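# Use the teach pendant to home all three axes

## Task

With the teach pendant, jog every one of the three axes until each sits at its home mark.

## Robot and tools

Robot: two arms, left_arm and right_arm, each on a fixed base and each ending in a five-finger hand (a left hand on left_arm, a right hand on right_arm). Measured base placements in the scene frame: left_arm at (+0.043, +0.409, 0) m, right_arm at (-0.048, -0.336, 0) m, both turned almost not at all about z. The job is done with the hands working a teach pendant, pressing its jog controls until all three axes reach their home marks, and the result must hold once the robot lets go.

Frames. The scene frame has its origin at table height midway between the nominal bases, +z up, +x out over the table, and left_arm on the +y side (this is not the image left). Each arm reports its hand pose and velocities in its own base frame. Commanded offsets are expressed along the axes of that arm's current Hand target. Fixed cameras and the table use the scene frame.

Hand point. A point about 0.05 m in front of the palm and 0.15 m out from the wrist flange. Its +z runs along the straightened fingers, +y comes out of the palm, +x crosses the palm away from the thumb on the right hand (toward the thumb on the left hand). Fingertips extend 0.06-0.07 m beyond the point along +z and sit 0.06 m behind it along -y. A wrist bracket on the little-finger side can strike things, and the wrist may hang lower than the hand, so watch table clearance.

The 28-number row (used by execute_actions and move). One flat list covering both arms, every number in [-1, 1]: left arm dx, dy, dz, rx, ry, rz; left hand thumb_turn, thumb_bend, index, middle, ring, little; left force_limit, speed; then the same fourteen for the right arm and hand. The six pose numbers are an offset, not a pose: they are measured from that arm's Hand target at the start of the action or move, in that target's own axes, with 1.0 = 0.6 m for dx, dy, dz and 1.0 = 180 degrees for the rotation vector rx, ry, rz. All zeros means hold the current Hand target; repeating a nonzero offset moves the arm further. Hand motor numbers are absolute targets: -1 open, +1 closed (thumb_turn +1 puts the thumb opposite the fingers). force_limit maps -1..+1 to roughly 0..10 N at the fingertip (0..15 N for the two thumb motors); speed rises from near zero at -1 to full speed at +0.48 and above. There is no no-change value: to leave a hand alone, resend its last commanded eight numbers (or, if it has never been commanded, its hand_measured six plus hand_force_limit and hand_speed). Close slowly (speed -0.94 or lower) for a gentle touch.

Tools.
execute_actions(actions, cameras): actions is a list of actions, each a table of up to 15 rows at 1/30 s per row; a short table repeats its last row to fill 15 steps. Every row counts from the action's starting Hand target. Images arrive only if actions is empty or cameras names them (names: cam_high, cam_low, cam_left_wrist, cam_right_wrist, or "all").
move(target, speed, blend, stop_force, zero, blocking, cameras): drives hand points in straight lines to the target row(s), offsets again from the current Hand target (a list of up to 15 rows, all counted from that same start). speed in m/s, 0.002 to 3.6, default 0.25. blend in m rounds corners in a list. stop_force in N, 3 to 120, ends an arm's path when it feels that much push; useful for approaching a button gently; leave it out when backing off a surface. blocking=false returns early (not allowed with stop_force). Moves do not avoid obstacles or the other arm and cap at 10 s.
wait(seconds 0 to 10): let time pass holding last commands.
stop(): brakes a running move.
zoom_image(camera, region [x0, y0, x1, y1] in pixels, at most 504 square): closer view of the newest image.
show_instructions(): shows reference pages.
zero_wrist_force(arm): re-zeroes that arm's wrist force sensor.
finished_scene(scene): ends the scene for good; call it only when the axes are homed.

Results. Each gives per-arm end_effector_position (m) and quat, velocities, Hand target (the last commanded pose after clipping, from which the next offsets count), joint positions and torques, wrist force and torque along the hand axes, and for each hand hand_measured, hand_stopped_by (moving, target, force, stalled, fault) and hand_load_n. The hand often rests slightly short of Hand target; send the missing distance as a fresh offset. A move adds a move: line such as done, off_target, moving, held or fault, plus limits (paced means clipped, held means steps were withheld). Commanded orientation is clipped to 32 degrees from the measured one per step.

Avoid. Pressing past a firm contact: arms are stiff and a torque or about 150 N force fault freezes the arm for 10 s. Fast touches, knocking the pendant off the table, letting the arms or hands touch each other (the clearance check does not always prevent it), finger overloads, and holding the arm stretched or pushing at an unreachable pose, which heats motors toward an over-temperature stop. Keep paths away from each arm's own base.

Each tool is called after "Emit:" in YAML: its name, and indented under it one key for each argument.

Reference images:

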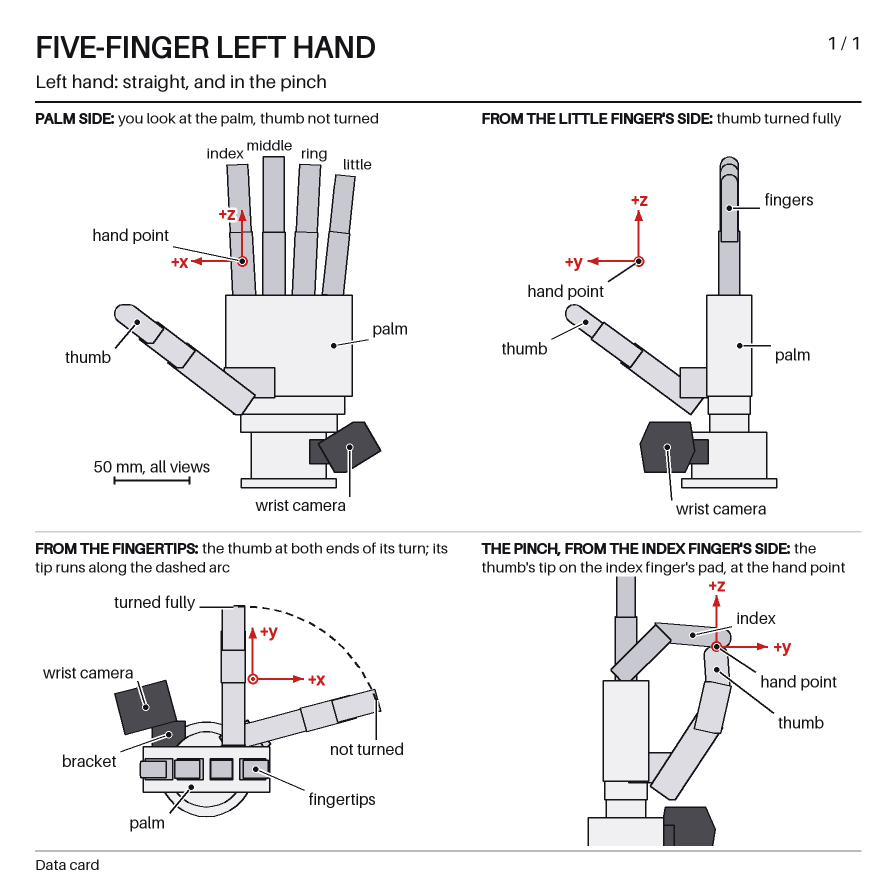

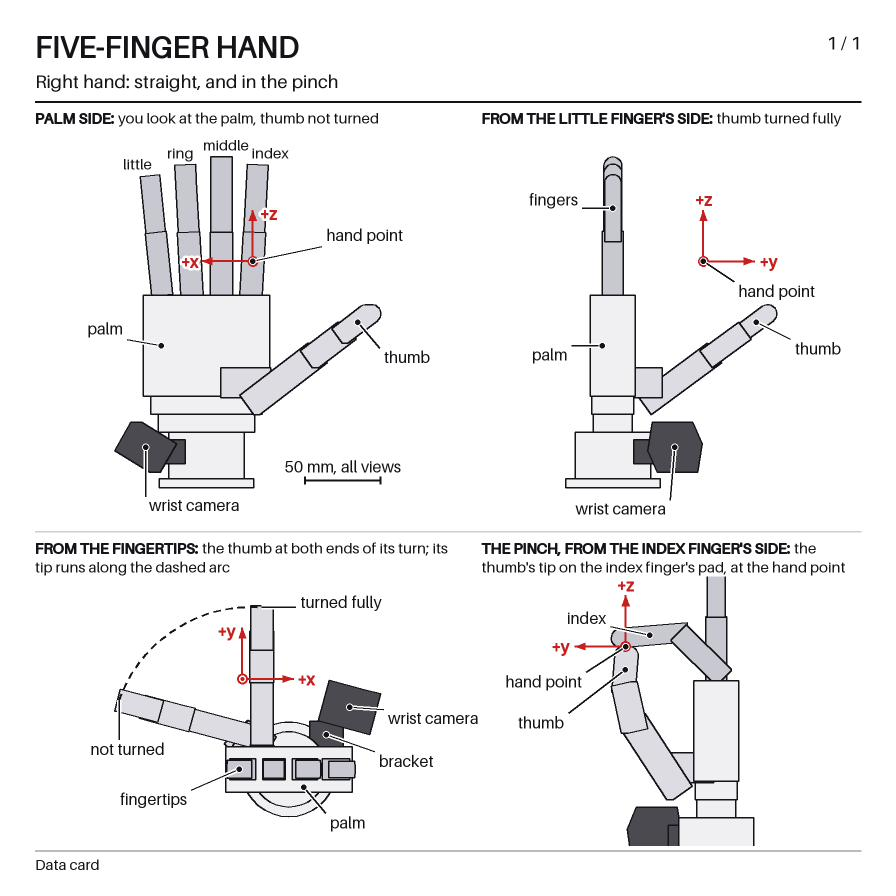

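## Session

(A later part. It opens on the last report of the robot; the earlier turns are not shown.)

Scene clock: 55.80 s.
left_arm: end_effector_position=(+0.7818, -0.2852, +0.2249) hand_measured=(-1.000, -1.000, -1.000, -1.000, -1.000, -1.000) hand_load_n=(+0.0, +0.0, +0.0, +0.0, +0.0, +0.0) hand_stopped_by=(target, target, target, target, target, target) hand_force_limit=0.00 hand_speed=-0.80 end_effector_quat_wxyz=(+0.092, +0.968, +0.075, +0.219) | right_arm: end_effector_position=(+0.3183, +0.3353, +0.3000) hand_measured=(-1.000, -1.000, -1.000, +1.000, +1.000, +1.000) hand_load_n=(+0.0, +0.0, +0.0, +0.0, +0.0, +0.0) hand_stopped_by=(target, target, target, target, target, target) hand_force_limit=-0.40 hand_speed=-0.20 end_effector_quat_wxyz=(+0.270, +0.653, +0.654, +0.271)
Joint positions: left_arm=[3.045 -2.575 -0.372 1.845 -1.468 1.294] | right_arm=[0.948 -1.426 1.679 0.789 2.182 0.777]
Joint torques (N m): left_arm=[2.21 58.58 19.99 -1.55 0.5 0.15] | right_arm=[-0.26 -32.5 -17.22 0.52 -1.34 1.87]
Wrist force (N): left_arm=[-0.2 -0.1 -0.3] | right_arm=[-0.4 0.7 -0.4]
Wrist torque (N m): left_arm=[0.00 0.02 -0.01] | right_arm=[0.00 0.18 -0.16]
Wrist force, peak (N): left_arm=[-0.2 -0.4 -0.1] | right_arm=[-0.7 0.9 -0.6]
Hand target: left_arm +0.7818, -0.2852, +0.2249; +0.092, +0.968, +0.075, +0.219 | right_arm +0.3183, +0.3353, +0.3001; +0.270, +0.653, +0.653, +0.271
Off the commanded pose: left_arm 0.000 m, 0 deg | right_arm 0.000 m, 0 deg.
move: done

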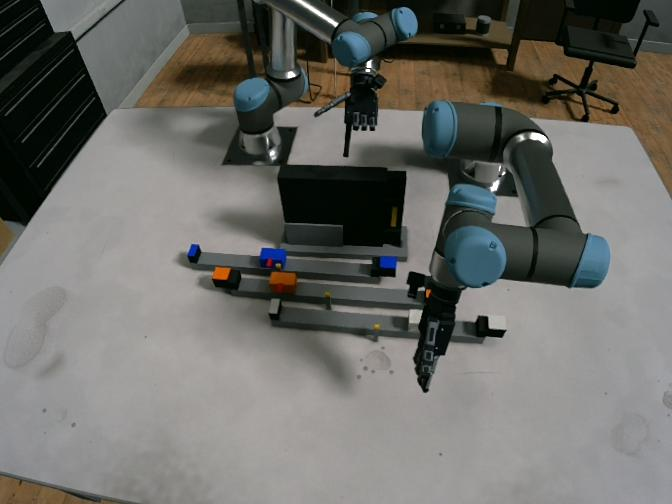

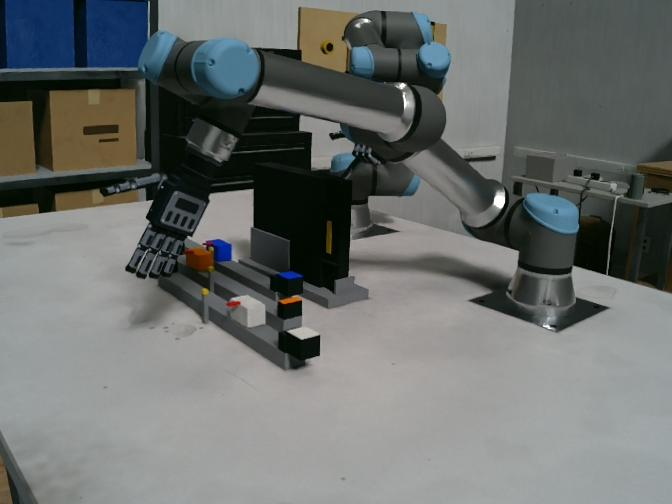

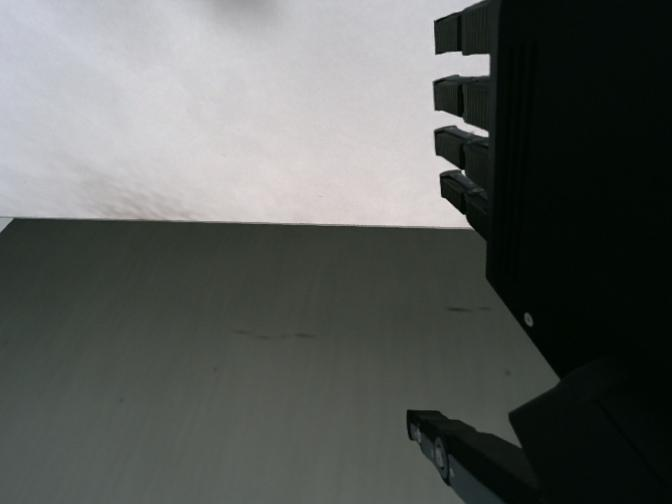

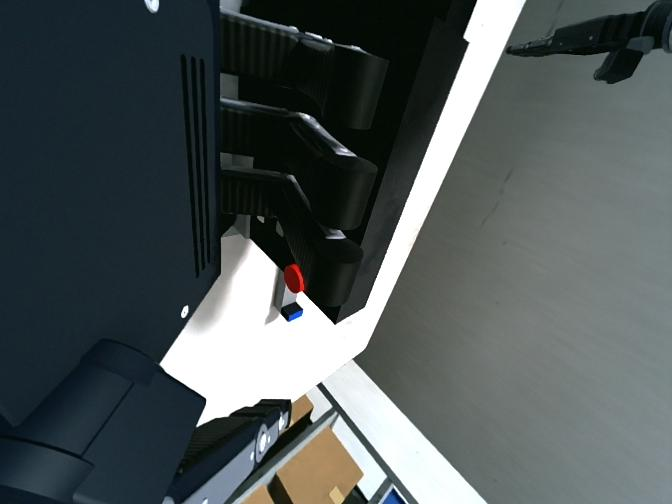

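Emit:
move:
  target: [0,0,0,0,0,0,-1,-1,-1,-1,-1,-1,0,-0.8,0.0033,-0.0035,0.1214,0,0,0,-1,-1,-1,1,1,1,-0.4,-0.2]
  cameras: ["cam_right_wrist"]

Emit:
move:
  target: [0,0,0,0,0,0,-1,-1,-1,-1,-1,-1,0,-0.8,0,0.0589,0.0589,0,0,0,-1,-1,-1,1,1,1,-0.4,-0.2]
  speed: 0.02
  stop_force: 3
  cameras: ["all"]

Scene clock: 59.73 s.
left_arm: end_effector_position=(+0.7818, -0.2852, +0.2249) hand_measured=(-1.000, -1.000, -1.000, -1.000, -1.000, -1.000) hand_load_n=(+0.0, +0.0, +0.5, +0.0, +0.0, +0.0) hand_stopped_by=(target, target, target, target, target, target) hand_force_limit=0.00 hand_speed=-0.80 end_effector_quat_wxyz=(+0.092, +0.968, +0.075, +0.219) | right_arm: end_effector_position=(+0.3682, +0.3373, +0.2470) hand_measured=(-1.000, -1.000, -1.000, +1.000, +1.000, +1.000) hand_load_n=(+0.0, +0.0, +0.0, +0.0, +0.0, +0.0) hand_stopped_by=(target, target, target, target, target, target) hand_force_limit=-0.40 hand_speed=-0.20 end_effector_quat_wxyz=(+0.270, +0.653, +0.653, +0.271)
Joint positions: left_arm=[3.045 -2.575 -0.372 1.845 -1.468 1.294] | right_arm=[0.844 -1.355 1.723 0.617 2.127 0.672]
Joint torques (N m): left_arm=[1.97 59.09 19.64 -1.56 0.68 0.08] | right_arm=[-4.25 -32.5 -25.05 -0.05 2.46 0.42]
Wrist force (N): left_arm=[0.0 -0.3 -0.1] | right_arm=[-0.7 0.9 -0.1]
Wrist torque (N m): left_arm=[-0.03 0.00 0.01] | right_arm=[0.02 0.19 -0.27]
Wrist force, peak (N): left_arm=[0.1 -0.4 -0.2] | right_arm=[-0.8 0.9 -1.8]
Hand target: left_arm +0.7818, -0.2852, +0.2249; +0.092, +0.968, +0.075, +0.219 | right_arm +0.3683, +0.3373, +0.2471; +0.270, +0.653, +0.653, +0.271
Off the commanded pose: left_arm 0.000 m, 0 deg | right_arm 0.000 m, 0 deg.
move: done
Images, in order (width x height): cam_right_wrist 672x504.

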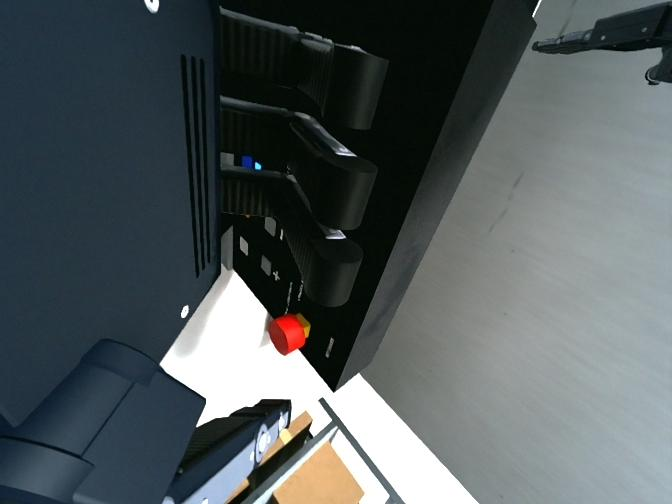

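Scene clock: 62.23 s.
left_arm: end_effector_position=(+0.7818, -0.2852, +0.2249) hand_measured=(-1.000, -1.000, -1.000, -1.000, -1.000, -1.000) hand_load_n=(+0.0, +0.0, +0.0, +0.0, +0.0, -0.5) hand_stopped_by=(target, target, target, target, target, target) hand_force_limit=0.00 hand_speed=-0.80 end_effector_quat_wxyz=(+0.092, +0.968, +0.075, +0.219) | right_arm: end_effector_position=(+0.3982, +0.3373, +0.2471) hand_measured=(-1.000, -1.000, -1.000, +1.000, +1.000, +1.000) hand_load_n=(+0.0, -0.5, +0.5, +0.0, +0.0, +0.0) hand_stopped_by=(target, target, target, target, target, target) hand_force_limit=-0.40 hand_speed=-0.20 end_effector_quat_wxyz=(+0.270, +0.653, +0.653, +0.271)
Joint positions: left_arm=[3.045 -2.575 -0.372 1.845 -1.468 1.294] | right_arm=[0.787 -1.332 1.687 0.601 2.095 0.617]
Joint torques (N m): left_arm=[1.79 59.17 19.48 -1.68 0.84 0.09] | right_arm=[-5.06 -41.66 -11.55 2.04 3.27 -1.56]
Wrist force (N): left_arm=[0.0 0.0 0.0] | right_arm=[0.0 -2.0 -1.9]
Wrist torque (N m): left_arm=[0.00 -0.01 0.00] | right_arm=[0.18 0.19 -0.26]
Wrist force, peak (N): left_arm=[-0.4 -0.4 -0.2] | right_arm=[-1.4 -4.4 -2.6]
Hand target: left_arm +0.7818, -0.2852, +0.2249; +0.092, +0.968, +0.075, +0.219 | right_arm +0.3982, +0.3373, +0.2471; +0.270, +0.653, +0.653, +0.271 (not the last commanded pose)
Off the commanded pose: left_arm 0.000 m, 0 deg | right_arm 0.020 m, 0 deg.
move: contact (right_arm)

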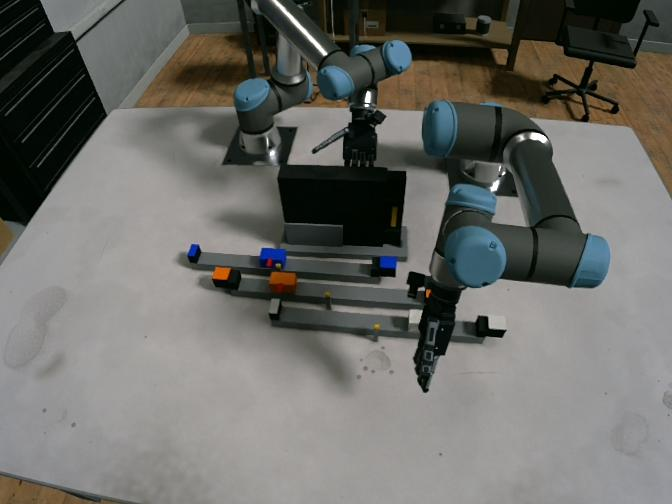

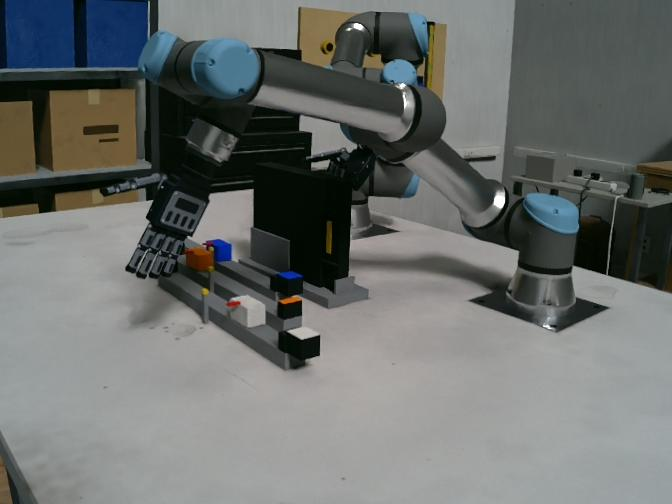

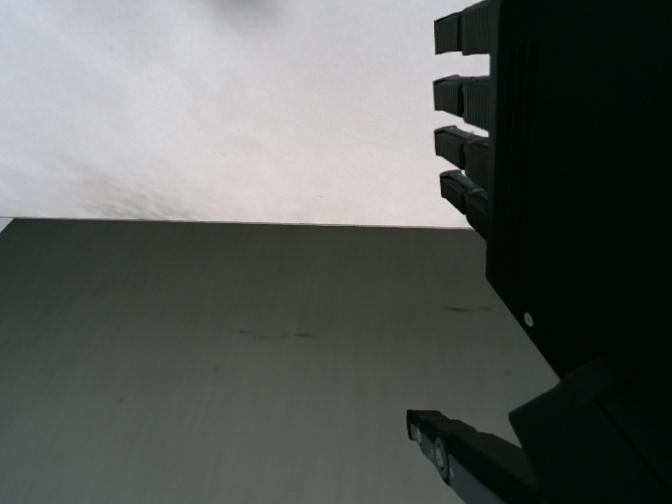

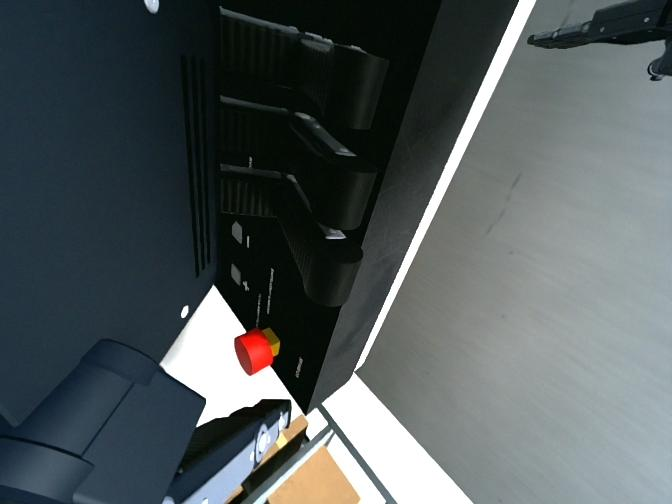

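Emit:
move:
  target: [0,0,0,0,0,0,-1,-1,-1,-1,-1,-1,0,-0.8,0,-0.08,-0.08,0,0,0,-1,-1,-1,-1,-1,-1,-0.4,0.3]
  cameras: ["cam_right_wrist"]

Emit:
zoom_image:
  camera: "cam_right_wrist"
  region: [200, 100, 420, 350]

Scene clock: 63.57 s.
left_arm: end_effector_position=(+0.7818, -0.2852, +0.2249) hand_measured=(-1.000, -1.000, -1.000, -1.000, -1.000, -1.000) hand_load_n=(+0.0, +0.0, +0.0, +0.0, +0.0, +0.0) hand_stopped_by=(target, target, target, target, target, target) hand_force_limit=0.00 hand_speed=-0.80 end_effector_quat_wxyz=(+0.092, +0.968, +0.075, +0.219) | right_arm: end_effector_position=(+0.3304, +0.3373, +0.2471) hand_measured=(-1.000, -1.000, -1.000, -1.000, -1.000, -1.000) hand_load_n=(+0.0, +0.0, +0.0, +0.0, -0.5, +0.0) hand_stopped_by=(target, target, target, target, target, target) hand_force_limit=-0.40 hand_speed=0.30 end_effector_quat_wxyz=(+0.270, +0.653, +0.653, +0.271)
Joint positions: left_arm=[3.045 -2.575 -0.372 1.845 -1.468 1.294] | right_arm=[0.924 -1.377 1.759 0.645 2.17 0.752]
Joint torques (N m): left_arm=[2.49 59.66 20.56 -1.67 0.73 0.1] | right_arm=[7.23 -14.76 -20.48 0.72 -1.15 0.78]
Wrist force (N): left_arm=[-0.3 -0.3 0.0] | right_arm=[-0.6 0.8 -0.2]
Wrist torque (N m): left_arm=[-0.05 0.04 -0.01] | right_arm=[0.00 0.19 -0.11]
Wrist force, peak (N): left_arm=[-0.3 -0.3 0.0] | right_arm=[0.1 -2.3 -1.3]
Hand target: left_arm +0.7818, -0.2852, +0.2249; +0.092, +0.968, +0.075, +0.219 | right_arm +0.3304, +0.3373, +0.2471; +0.270, +0.653, +0.653, +0.271
Off the commanded pose: left_arm 0.000 m, 0 deg | right_arm 0.000 m, 0 deg.
move: done
Images, in order (width x height): cam_right_wrist 672x504.

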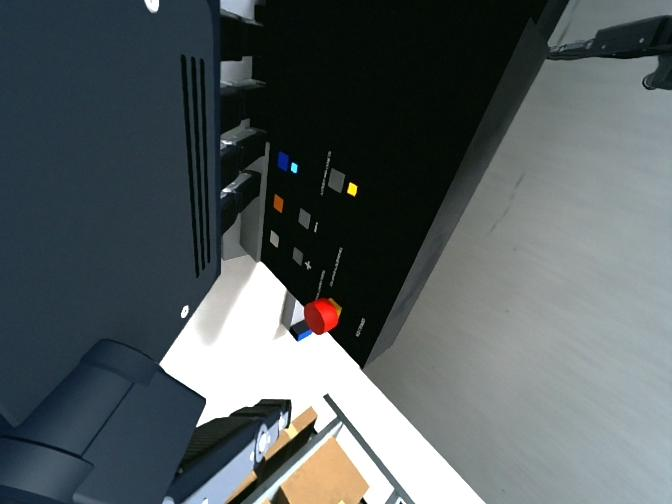

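Scaled by 2.016.

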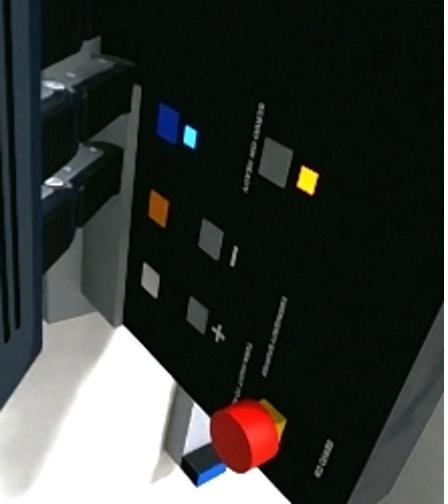

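Emit:
move:
  target:
    - [0.0168,-0.0152,-0.2208,0,0,0,-1,-1,-1,-1,-1,-1,0,-0.8,0,0,0,0,0,0,-1,-1,-1,-1,-1,-1,-0.4,0.3]
    - [-0.3157,-0.2598,-0.3483,-0.2948,0.0616,0.4457,-1,-1,-1,-1,-1,-1,0,-0.8,0,0,0,0,0,0,-1,-1,-1,-1,-1,-1,-0.4,0.3]
    - [-0.3842,-0.295,-0.2008,-0.2948,0.0616,0.4457,-1,-1,-1,-1,-1,-1,0,-0.8,0,0,0,0,0,0,-1,-1,-1,-1,-1,-1,-0.4,0.3]
  blend: 0.04
  cameras: ["all"]

Scene clock: 73.97 s.
left_arm: end_effector_position=(+0.5046, -0.1386, +0.1999) hand_measured=(-1.000, -1.000, -1.000, -1.000, -1.000, -1.000) hand_load_n=(+0.0, -0.5, +0.0, +0.0, +0.0, +0.0) hand_stopped_by=(target, target, target, target, target, target) hand_force_limit=0.00 hand_speed=-0.80 end_effector_quat_wxyz=(+0.316, +0.633, -0.632, +0.316) | right_arm: end_effector_position=(+0.3304, +0.3373, +0.2471) hand_measured=(-1.000, -1.000, -1.000, -1.000, -1.000, -1.000) hand_load_n=(+0.0, +0.0, +0.0, +0.0, +0.0, +0.0) hand_stopped_by=(target, target, target, target, target, target) hand_force_limit=-0.40 hand_speed=0.30 end_effector_quat_wxyz=(+0.270, +0.653, +0.653, +0.271)
Joint positions: left_arm=[3.519 -2.347 -1.283 1.604 -0.732 3.723] | right_arm=[0.924 -1.376 1.759 0.645 2.17 0.752]
Joint torques (N m): left_arm=[-3.04 49.05 17.44 -1.01 1.95 -1.15] | right_arm=[6.64 -16 -12.18 2.12 2.41 1.57]
Wrist force (N): left_arm=[-0.1 -0.3 -0.7] | right_arm=[-0.6 1.0 -0.2]
Wrist torque (N m): left_arm=[-0.02 0.01 0.06] | right_arm=[0.04 0.18 -0.13]
Wrist force, peak (N): left_arm=[-0.4 -0.1 2.3] | right_arm=[-1.0 1.1 -0.6]
Hand target: left_arm +0.5046, -0.1386, +0.1998; +0.316, +0.633, -0.632, +0.316 | right_arm +0.3304, +0.3373, +0.2471; +0.270, +0.653, +0.653, +0.271
Off the commanded pose: left_arm 0.000 m, 0 deg | right_arm 0.000 m, 0 deg.
move: done

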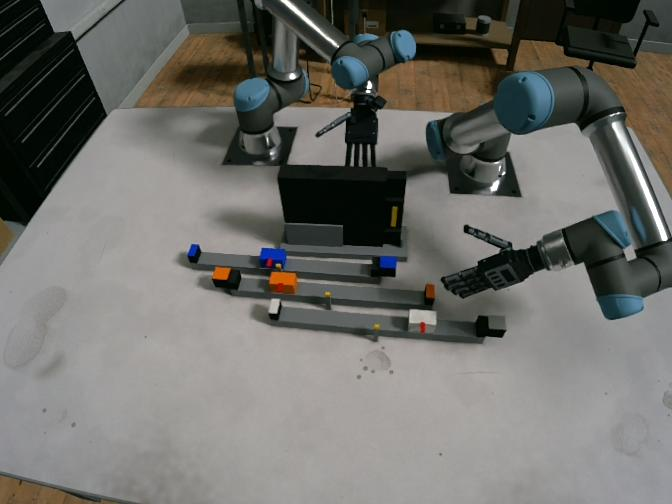

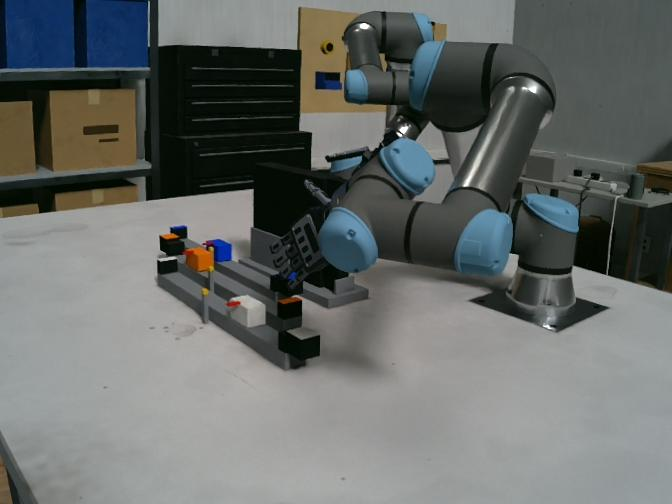

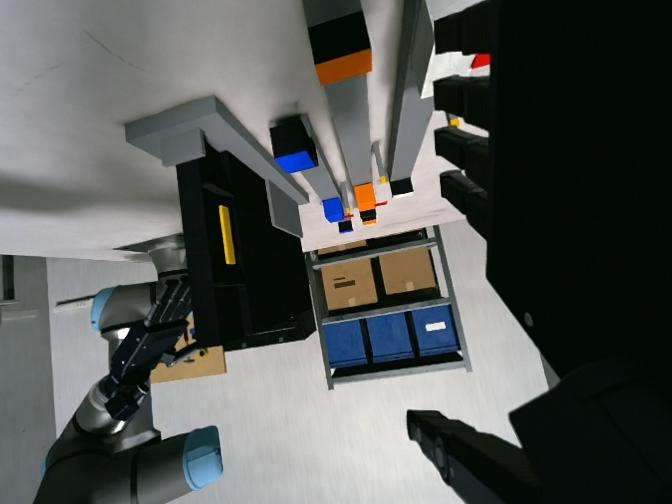

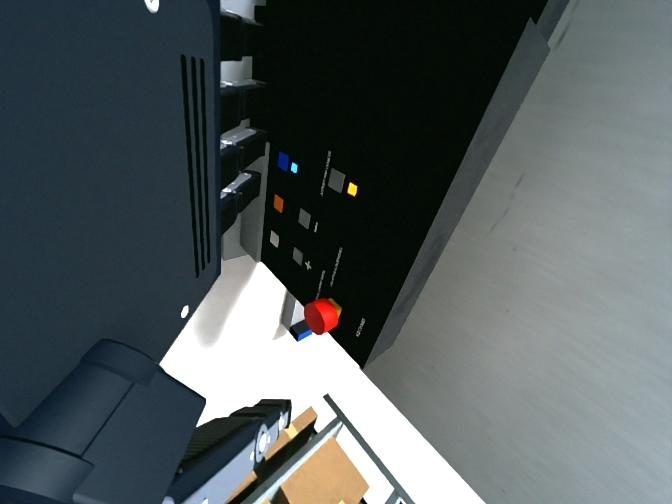

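Emit:
zoom_image:
  camera: "cam_left_wrist"
  region: [120, 80, 330, 360]

Emit:
zoom_image:
  camera: "cam_left_wrist"
  region: [180, 170, 260, 330]

Emit:
zoom_image:
  camera: "cam_high"
  region: [180, 230, 520, 350]

Emit:
zoom_image:
  camera: "cam_low"
  region: [140, 210, 340, 380]

Scaled by 1.800.

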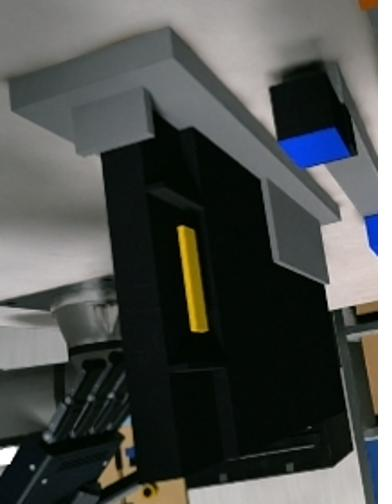

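Scaled by 3.150.

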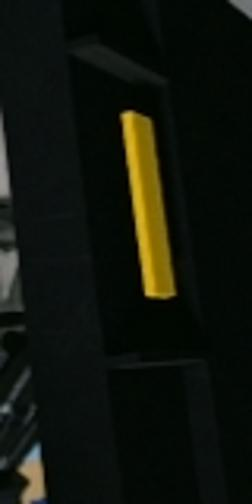

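Scaled by 1.482.

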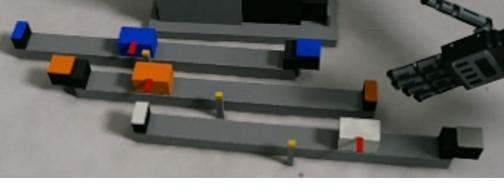

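Scaled by 2.520.

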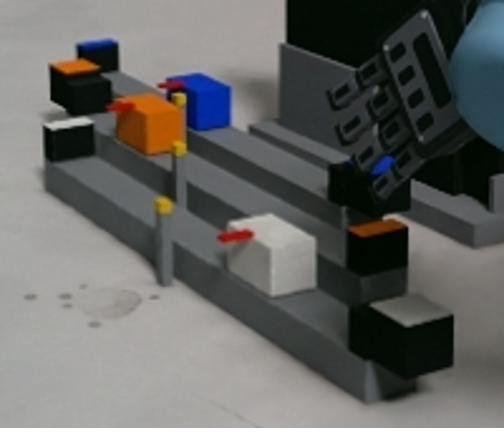

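Emit:
move:
  target: [0.1103,0.2537,0.161,0,0,0,1,-1,-1,-1,-1,1,-0.4,-0.2,0,0,0,0,0,0,-1,-1,-1,-1,-1,-1,-0.4,0.3]
  speed: 0.15
  cameras: ["all"]

Scene clock: 82.83 s.
left_arm: end_effector_position=(+0.3526, -0.2557, +0.1949) hand_measured=(+1.000, -1.000, -1.000, -1.000, -1.000, +1.000) hand_load_n=(+0.0, +0.0, +0.0, +0.0, +0.0, +0.0) hand_stopped_by=(target, target, target, target, target, target) hand_force_limit=-0.40 hand_speed=-0.20 end_effector_quat_wxyz=(+0.316, +0.633, -0.632, +0.316) | right_arm: end_effector_position=(+0.3304, +0.3373, +0.2471) hand_measured=(-1.000, -1.000, -1.000, -1.000, -1.000, -1.000) hand_load_n=(+0.0, +0.0, +0.0, +0.0, +0.0, +0.0) hand_stopped_by=(target, target, target, target, target, target) hand_force_limit=-0.40 hand_speed=0.30 end_effector_quat_wxyz=(+0.270, +0.653, +0.653, +0.271)
Joint positions: left_arm=[3.38 -2.028 -1.815 1.969 -0.68 3.524] | right_arm=[0.924 -1.376 1.759 0.645 2.17 0.752]
Joint torques (N m): left_arm=[1.13 27.95 10.56 -1.72 -0.44 2.19] | right_arm=[6.36 -15.19 -12.35 2.3 2.3 1.66]
Wrist force (N): left_arm=[0.1 -0.4 -0.3] | right_arm=[-0.5 1.0 -0.2]
Wrist torque (N m): left_arm=[-0.05 -0.03 -0.03] | right_arm=[0.03 0.18 -0.13]
Wrist force, peak (N): left_arm=[-0.8 -1.2 -1.3] | right_arm=[-0.6 1.3 -0.5]
Hand target: left_arm +0.3525, -0.2557, +0.1948; +0.316, +0.633, -0.632, +0.316 | right_arm +0.3304, +0.3373, +0.2471; +0.270, +0.653, +0.653, +0.271
Off the commanded pose: left_arm 0.000 m, 0 deg | right_arm 0.000 m, 0 deg.
move: done

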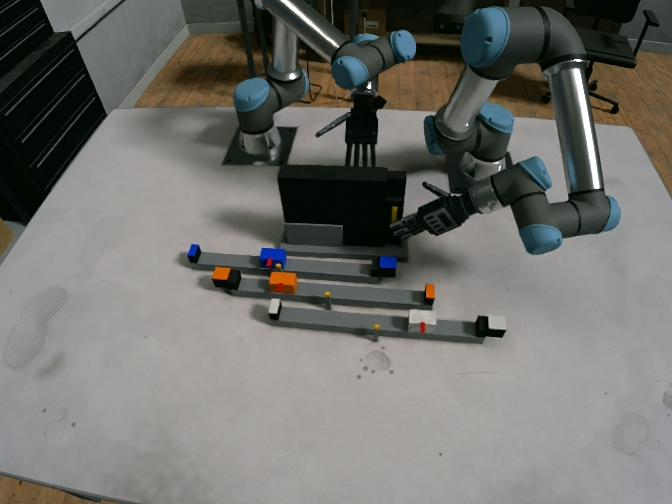

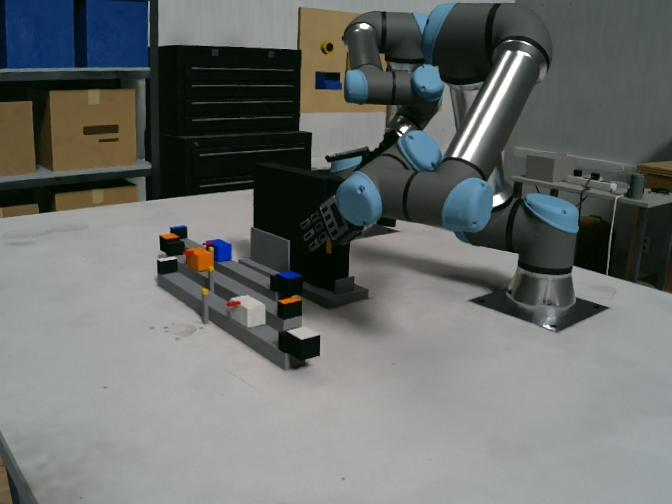

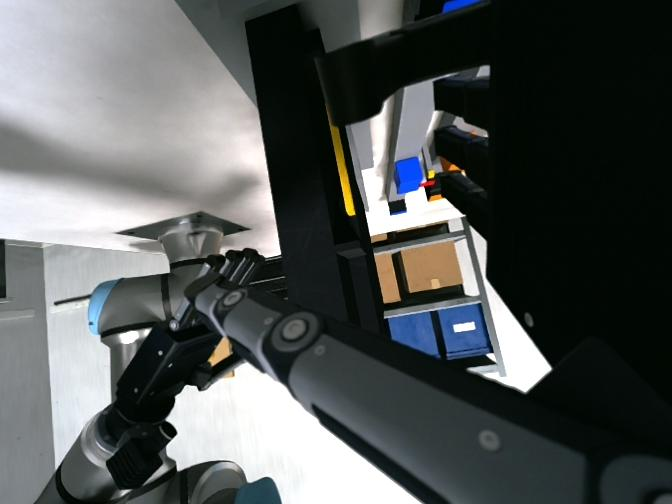

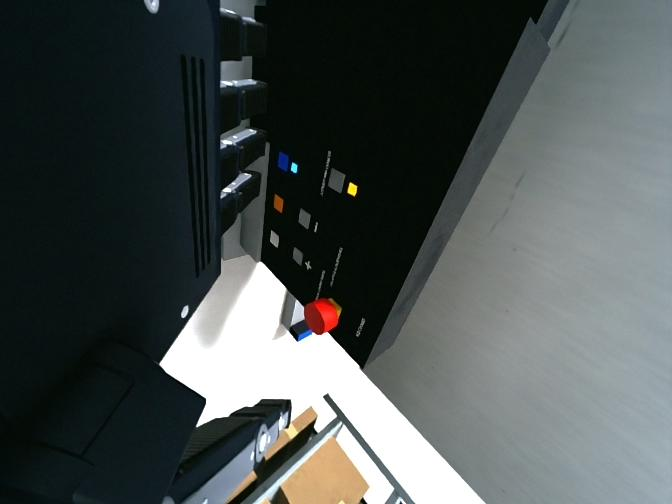

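Emit:
zoom_image:
  camera: "cam_left_wrist"
  region: [240, 0, 500, 260]

Scaled by 1.938.

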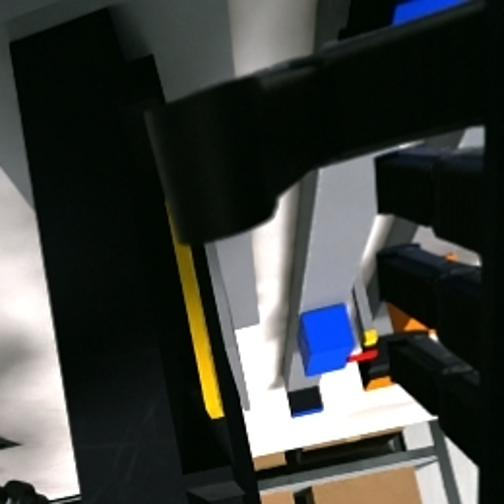

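Emit:
move:
  target: [-0.016,0.042,0.006,0,0,0,1,-1,-1,-1,-1,1,-0.4,-0.2,0,0,0,0,0,0,-1,-1,-1,-1,-1,-1,-0.4,0.3]
  speed: 0.1

Emit:
move:
  target: [-0.0009,0.075,-0.0011,0,0,0,1,-1,-1,-1,-1,1,-0.4,-0.2,0,0,0,0,0,0,-1,-1,-1,-1,-1,-1,-0.4,0.3]
  speed: 0.01
  stop_force: 3
  cameras: ["all"]

Scene clock: 86.33 s.
left_arm: end_effector_position=(+0.3273, -0.2528, +0.1850) hand_measured=(+1.000, -1.000, -1.000, -1.000, -1.000, +1.000) hand_load_n=(+0.0, +0.0, +0.0, +0.0, +0.0, +0.0) hand_stopped_by=(target, target, target, target, target, target) hand_force_limit=-0.40 hand_speed=-0.20 end_effector_quat_wxyz=(+0.316, +0.633, -0.632, +0.316) | right_arm: end_effector_position=(+0.3304, +0.3373, +0.2471) hand_measured=(-1.000, -1.000, -1.000, -1.000, -1.000, -1.000) hand_load_n=(+0.0, +0.0, +0.0, +0.0, +0.0, +0.0) hand_stopped_by=(target, target, target, target, target, target) hand_force_limit=-0.40 hand_speed=0.30 end_effector_quat_wxyz=(+0.270, +0.653, +0.653, +0.271)
Joint positions: left_arm=[3.404 -1.998 -1.907 2.003 -0.688 3.56] | right_arm=[0.924 -1.376 1.759 0.645 2.17 0.752]
Joint torques (N m): left_arm=[-6.23 18.38 16.98 -3.54 2.29 -2.22] | right_arm=[7.01 -15.38 -12 2.26 2.38 1.56]
Wrist force (N): left_arm=[0.1 -0.6 -0.5] | right_arm=[-0.7 0.6 -0.3]
Wrist torque (N m): left_arm=[-0.07 -0.04 0.03] | right_arm=[-0.02 0.21 -0.15]
Wrist force, peak (N): left_arm=[-0.1 -1.1 -0.3] | right_arm=[-0.6 1.3 -0.4]
Hand target: left_arm +0.3273, -0.2529, +0.1850; +0.316, +0.633, -0.632, +0.316 | right_arm +0.3304, +0.3373, +0.2471; +0.270, +0.653, +0.653, +0.271
Off the commanded pose: left_arm 0.000 m, 0 deg | right_arm 0.000 m, 0 deg.
move: done

Scene clock: 90.33 s.
left_arm: end_effector_position=(+0.2958, -0.2523, +0.1850) hand_measured=(+1.000, -1.000, -1.000, -1.000, -1.000, +1.000) hand_load_n=(+0.0, +0.0, +0.5, +0.5, +0.0, +0.0) hand_stopped_by=(target, target, target, target, target, target) hand_force_limit=-0.40 hand_speed=-0.20 end_effector_quat_wxyz=(+0.316, +0.633, -0.632, +0.316) | right_arm: end_effector_position=(+0.3304, +0.3373, +0.2471) hand_measured=(-1.000, -1.000, -1.000, -1.000, -1.000, -1.000) hand_load_n=(+0.0, +0.0, +0.0, +0.0, +0.0, +0.0) hand_stopped_by=(target, target, target, target, target, target) hand_force_limit=-0.40 hand_speed=0.30 end_effector_quat_wxyz=(+0.270, +0.653, +0.653, +0.271)
Joint positions: left_arm=[3.43 -1.941 -2.008 2.017 -0.697 3.598] | right_arm=[0.924 -1.376 1.759 0.645 2.17 0.752]
Joint torques (N m): left_arm=[-7.64 15.72 20.17 -3.92 1.97 -2.28] | right_arm=[7.58 -16.06 -11.61 2.35 2.28 1.31]
Wrist force (N): left_arm=[0.5 -3.5 -1.7] | right_arm=[-0.5 0.9 -0.1]
Wrist torque (N m): left_arm=[0.18 0.00 0.05] | right_arm=[0.02 0.18 -0.13]
Wrist force, peak (N): left_arm=[0.4 -3.7 -1.7] | right_arm=[-0.7 1.4 -0.4]
Hand target: left_arm +0.2958, -0.2523, +0.1850; +0.316, +0.633, -0.632, +0.316 (not the last commanded pose) | right_arm +0.3304, +0.3373, +0.2471; +0.270, +0.653, +0.653, +0.271
Off the commanded pose: left_arm 0.014 m, 0 deg | right_arm 0.000 m, 0 deg.
move: contact (left_arm)

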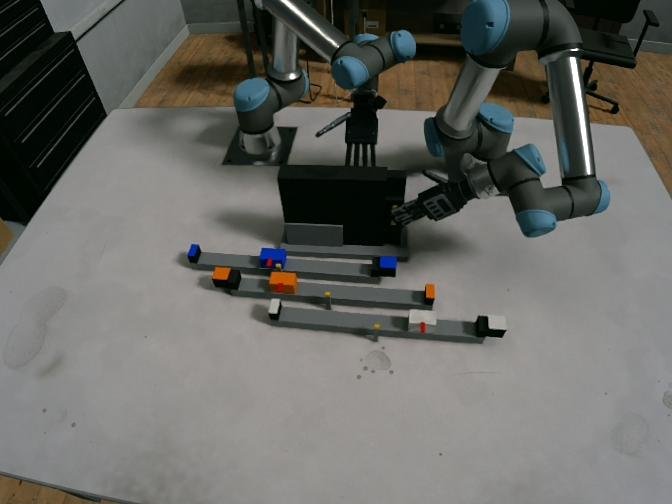

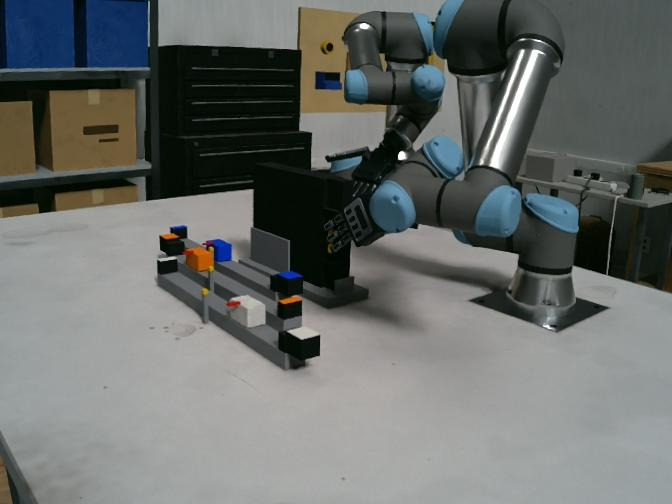

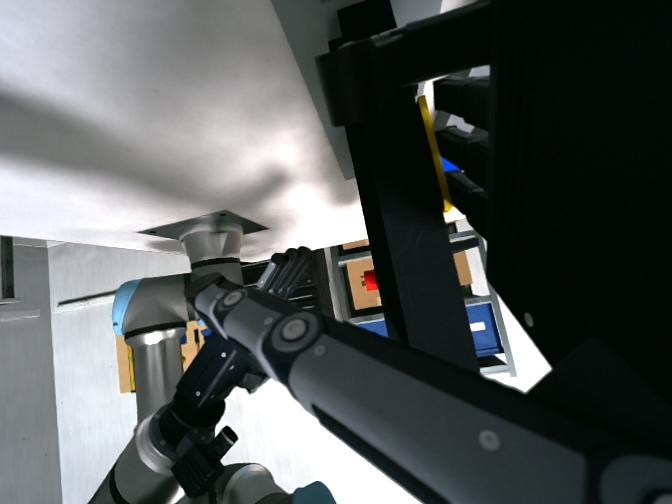

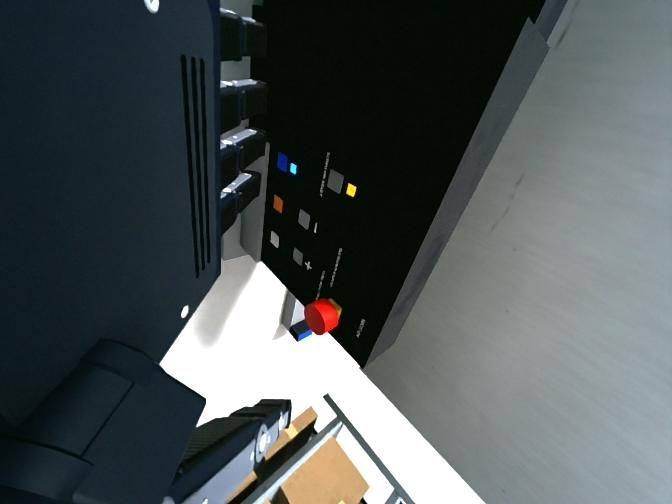

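Emit:
move:
  target: [-0.0005,0.0333,-0.0006,0,0,0,1,-1,-1,-1,-1,1,-0.4,-0.2,0,0,0,0,0,0,-1,-1,-1,-1,-1,-1,-0.4,0.3]
  speed: 0.01
  stop_force: 3
  cameras: ["cam_right_wrist", "cam_left_wrist"]

Scene clock: 91.73 s.
left_arm: end_effector_position=(+0.2942, -0.2523, +0.1850) hand_measured=(+1.000, -1.000, -1.000, -1.000, -1.000, +1.000) hand_load_n=(+0.0, +0.0, +0.0, +0.5, +0.0, +0.0) hand_stopped_by=(target, target, target, target, target, target) hand_force_limit=-0.40 hand_speed=-0.20 end_effector_quat_wxyz=(+0.316, +0.633, -0.632, +0.316) | right_arm: end_effector_position=(+0.3304, +0.3373, +0.2471) hand_measured=(-1.000, -1.000, -1.000, -1.000, -1.000, -1.000) hand_load_n=(+0.0, +0.0, +0.0, +0.0, +0.0, +0.0) hand_stopped_by=(target, target, target, target, target, target) hand_force_limit=-0.40 hand_speed=0.30 end_effector_quat_wxyz=(+0.270, +0.653, +0.653, +0.271)
Joint positions: left_arm=[3.431 -1.938 -2.013 2.018 -0.697 3.6] | right_arm=[0.924 -1.376 1.759 0.645 2.17 0.752]
Joint torques (N m): left_arm=[-7.06 15.08 19.85 -4.16 0.86 -2.17] | right_arm=[6.26 -16.58 -12.49 2.08 2.43 1.51]
Wrist force (N): left_arm=[0.4 -6.5 0.2] | right_arm=[-0.4 1.1 -0.2]
Wrist torque (N m): left_arm=[0.19 0.07 0.11] | right_arm=[0.06 0.17 -0.12]
Wrist force, peak (N): left_arm=[0.2 -12.2 3.0] | right_arm=[-0.6 1.4 -0.3]
Hand target: left_arm +0.2942, -0.2523, +0.1850; +0.316, +0.633, -0.632, +0.316 (not the last commanded pose) | right_arm +0.3304, +0.3373, +0.2471; +0.270, +0.653, +0.653, +0.271
Off the commanded pose: left_arm 0.018 m, 0 deg | right_arm 0.000 m, 0 deg.
move: contact (left_arm)
Images, in order (width x height): cam_left_wrist 672x504, cam_right_wrist 672x504.

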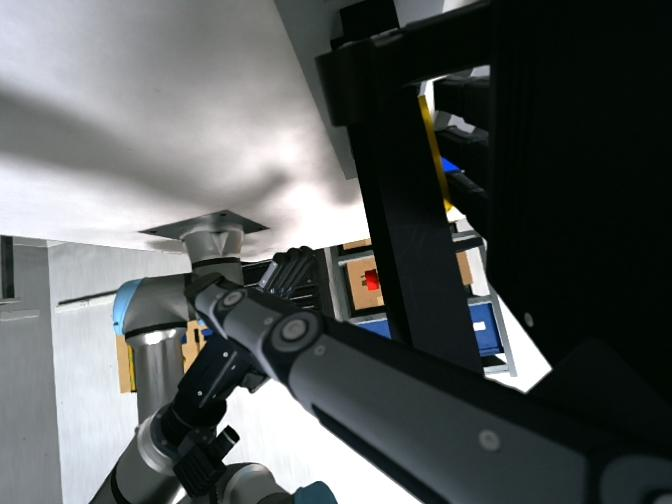

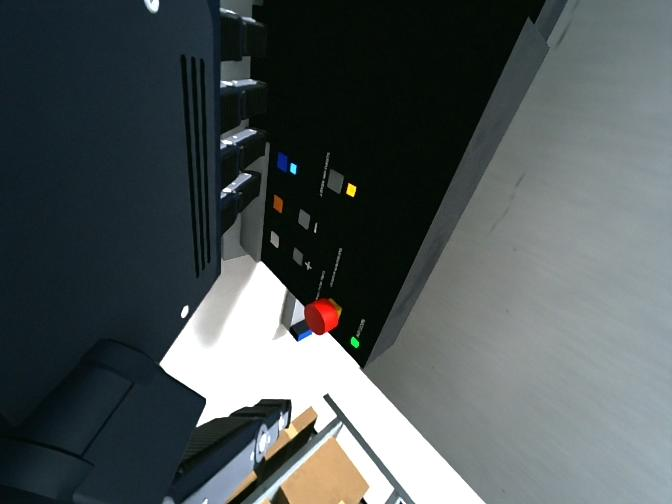

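Emit:
move:
  target: [0,0,0,0,0,0,1,-1,-1,-1,-1,1,-0.4,-0.2,-0.1638,-0.0052,0.0718,0,0,0,-1,-1,-1,1,1,1,-0.4,0.3]
  speed: 0.15
  cameras: ["cam_high", "cam_right_wrist"]

Emit:
zoom_image:
  camera: "cam_high"
  region: [180, 235, 350, 320]

Scene clock: 94.20 s.
left_arm: end_effector_position=(+0.2942, -0.2523, +0.1850) hand_measured=(+1.000, -1.000, -1.000, -1.000, -1.000, +1.000) hand_load_n=(+0.0, +0.0, +0.0, +0.5, +0.0, +0.0) hand_stopped_by=(target, target, target, target, target, target) hand_force_limit=-0.40 hand_speed=-0.20 end_effector_quat_wxyz=(+0.316, +0.633, -0.632, +0.316) | right_arm: end_effector_position=(+0.3586, +0.2391, +0.2144) hand_measured=(-1.000, -1.000, -1.000, +1.000, +1.000, +1.000) hand_load_n=(+0.0, +0.0, +0.5, +0.0, +0.0, +0.0) hand_stopped_by=(target, target, target, target, target, target) hand_force_limit=-0.40 hand_speed=0.30 end_effector_quat_wxyz=(+0.270, +0.653, +0.653, +0.271)
Joint positions: left_arm=[3.431 -1.938 -2.013 2.018 -0.697 3.6] | right_arm=[0.64 -1.571 2.037 0.429 2.006 0.484]
Joint torques (N m): left_arm=[-7.7 15.12 19.33 -2.74 0.79 -1.96] | right_arm=[-3.67 -13.13 -11.4 0.38 1.21 -1.34]
Wrist force (N): left_arm=[0.6 -6.2 -0.2] | right_arm=[-0.4 0.8 -0.5]
Wrist torque (N m): left_arm=[0.24 0.07 0.09] | right_arm=[0.02 0.18 -0.25]
Wrist force, peak (N): left_arm=[0.4 -6.6 -0.3] | right_arm=[-1.5 1.0 0.2]
Hand target: left_arm +0.2942, -0.2523, +0.1850; +0.316, +0.633, -0.632, +0.316 | right_arm +0.3586, +0.2390, +0.2144; +0.270, +0.653, +0.653, +0.271
Off the commanded pose: left_arm 0.000 m, 0 deg | right_arm 0.000 m, 0 deg.
move: done
Images, in order (width x height): cam_high 672x504, cam_right_wrist 672x504.

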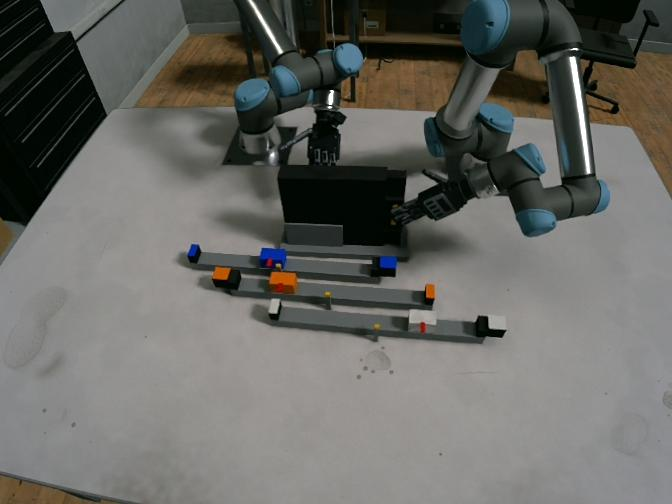

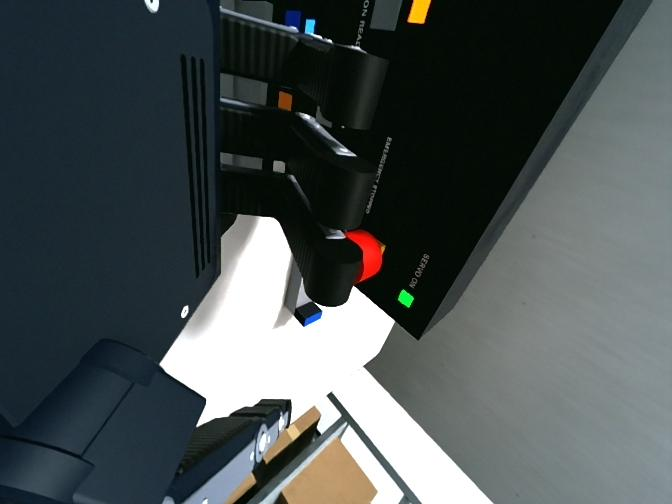

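Scaled by 2.965.

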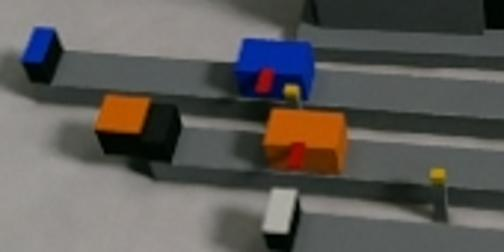

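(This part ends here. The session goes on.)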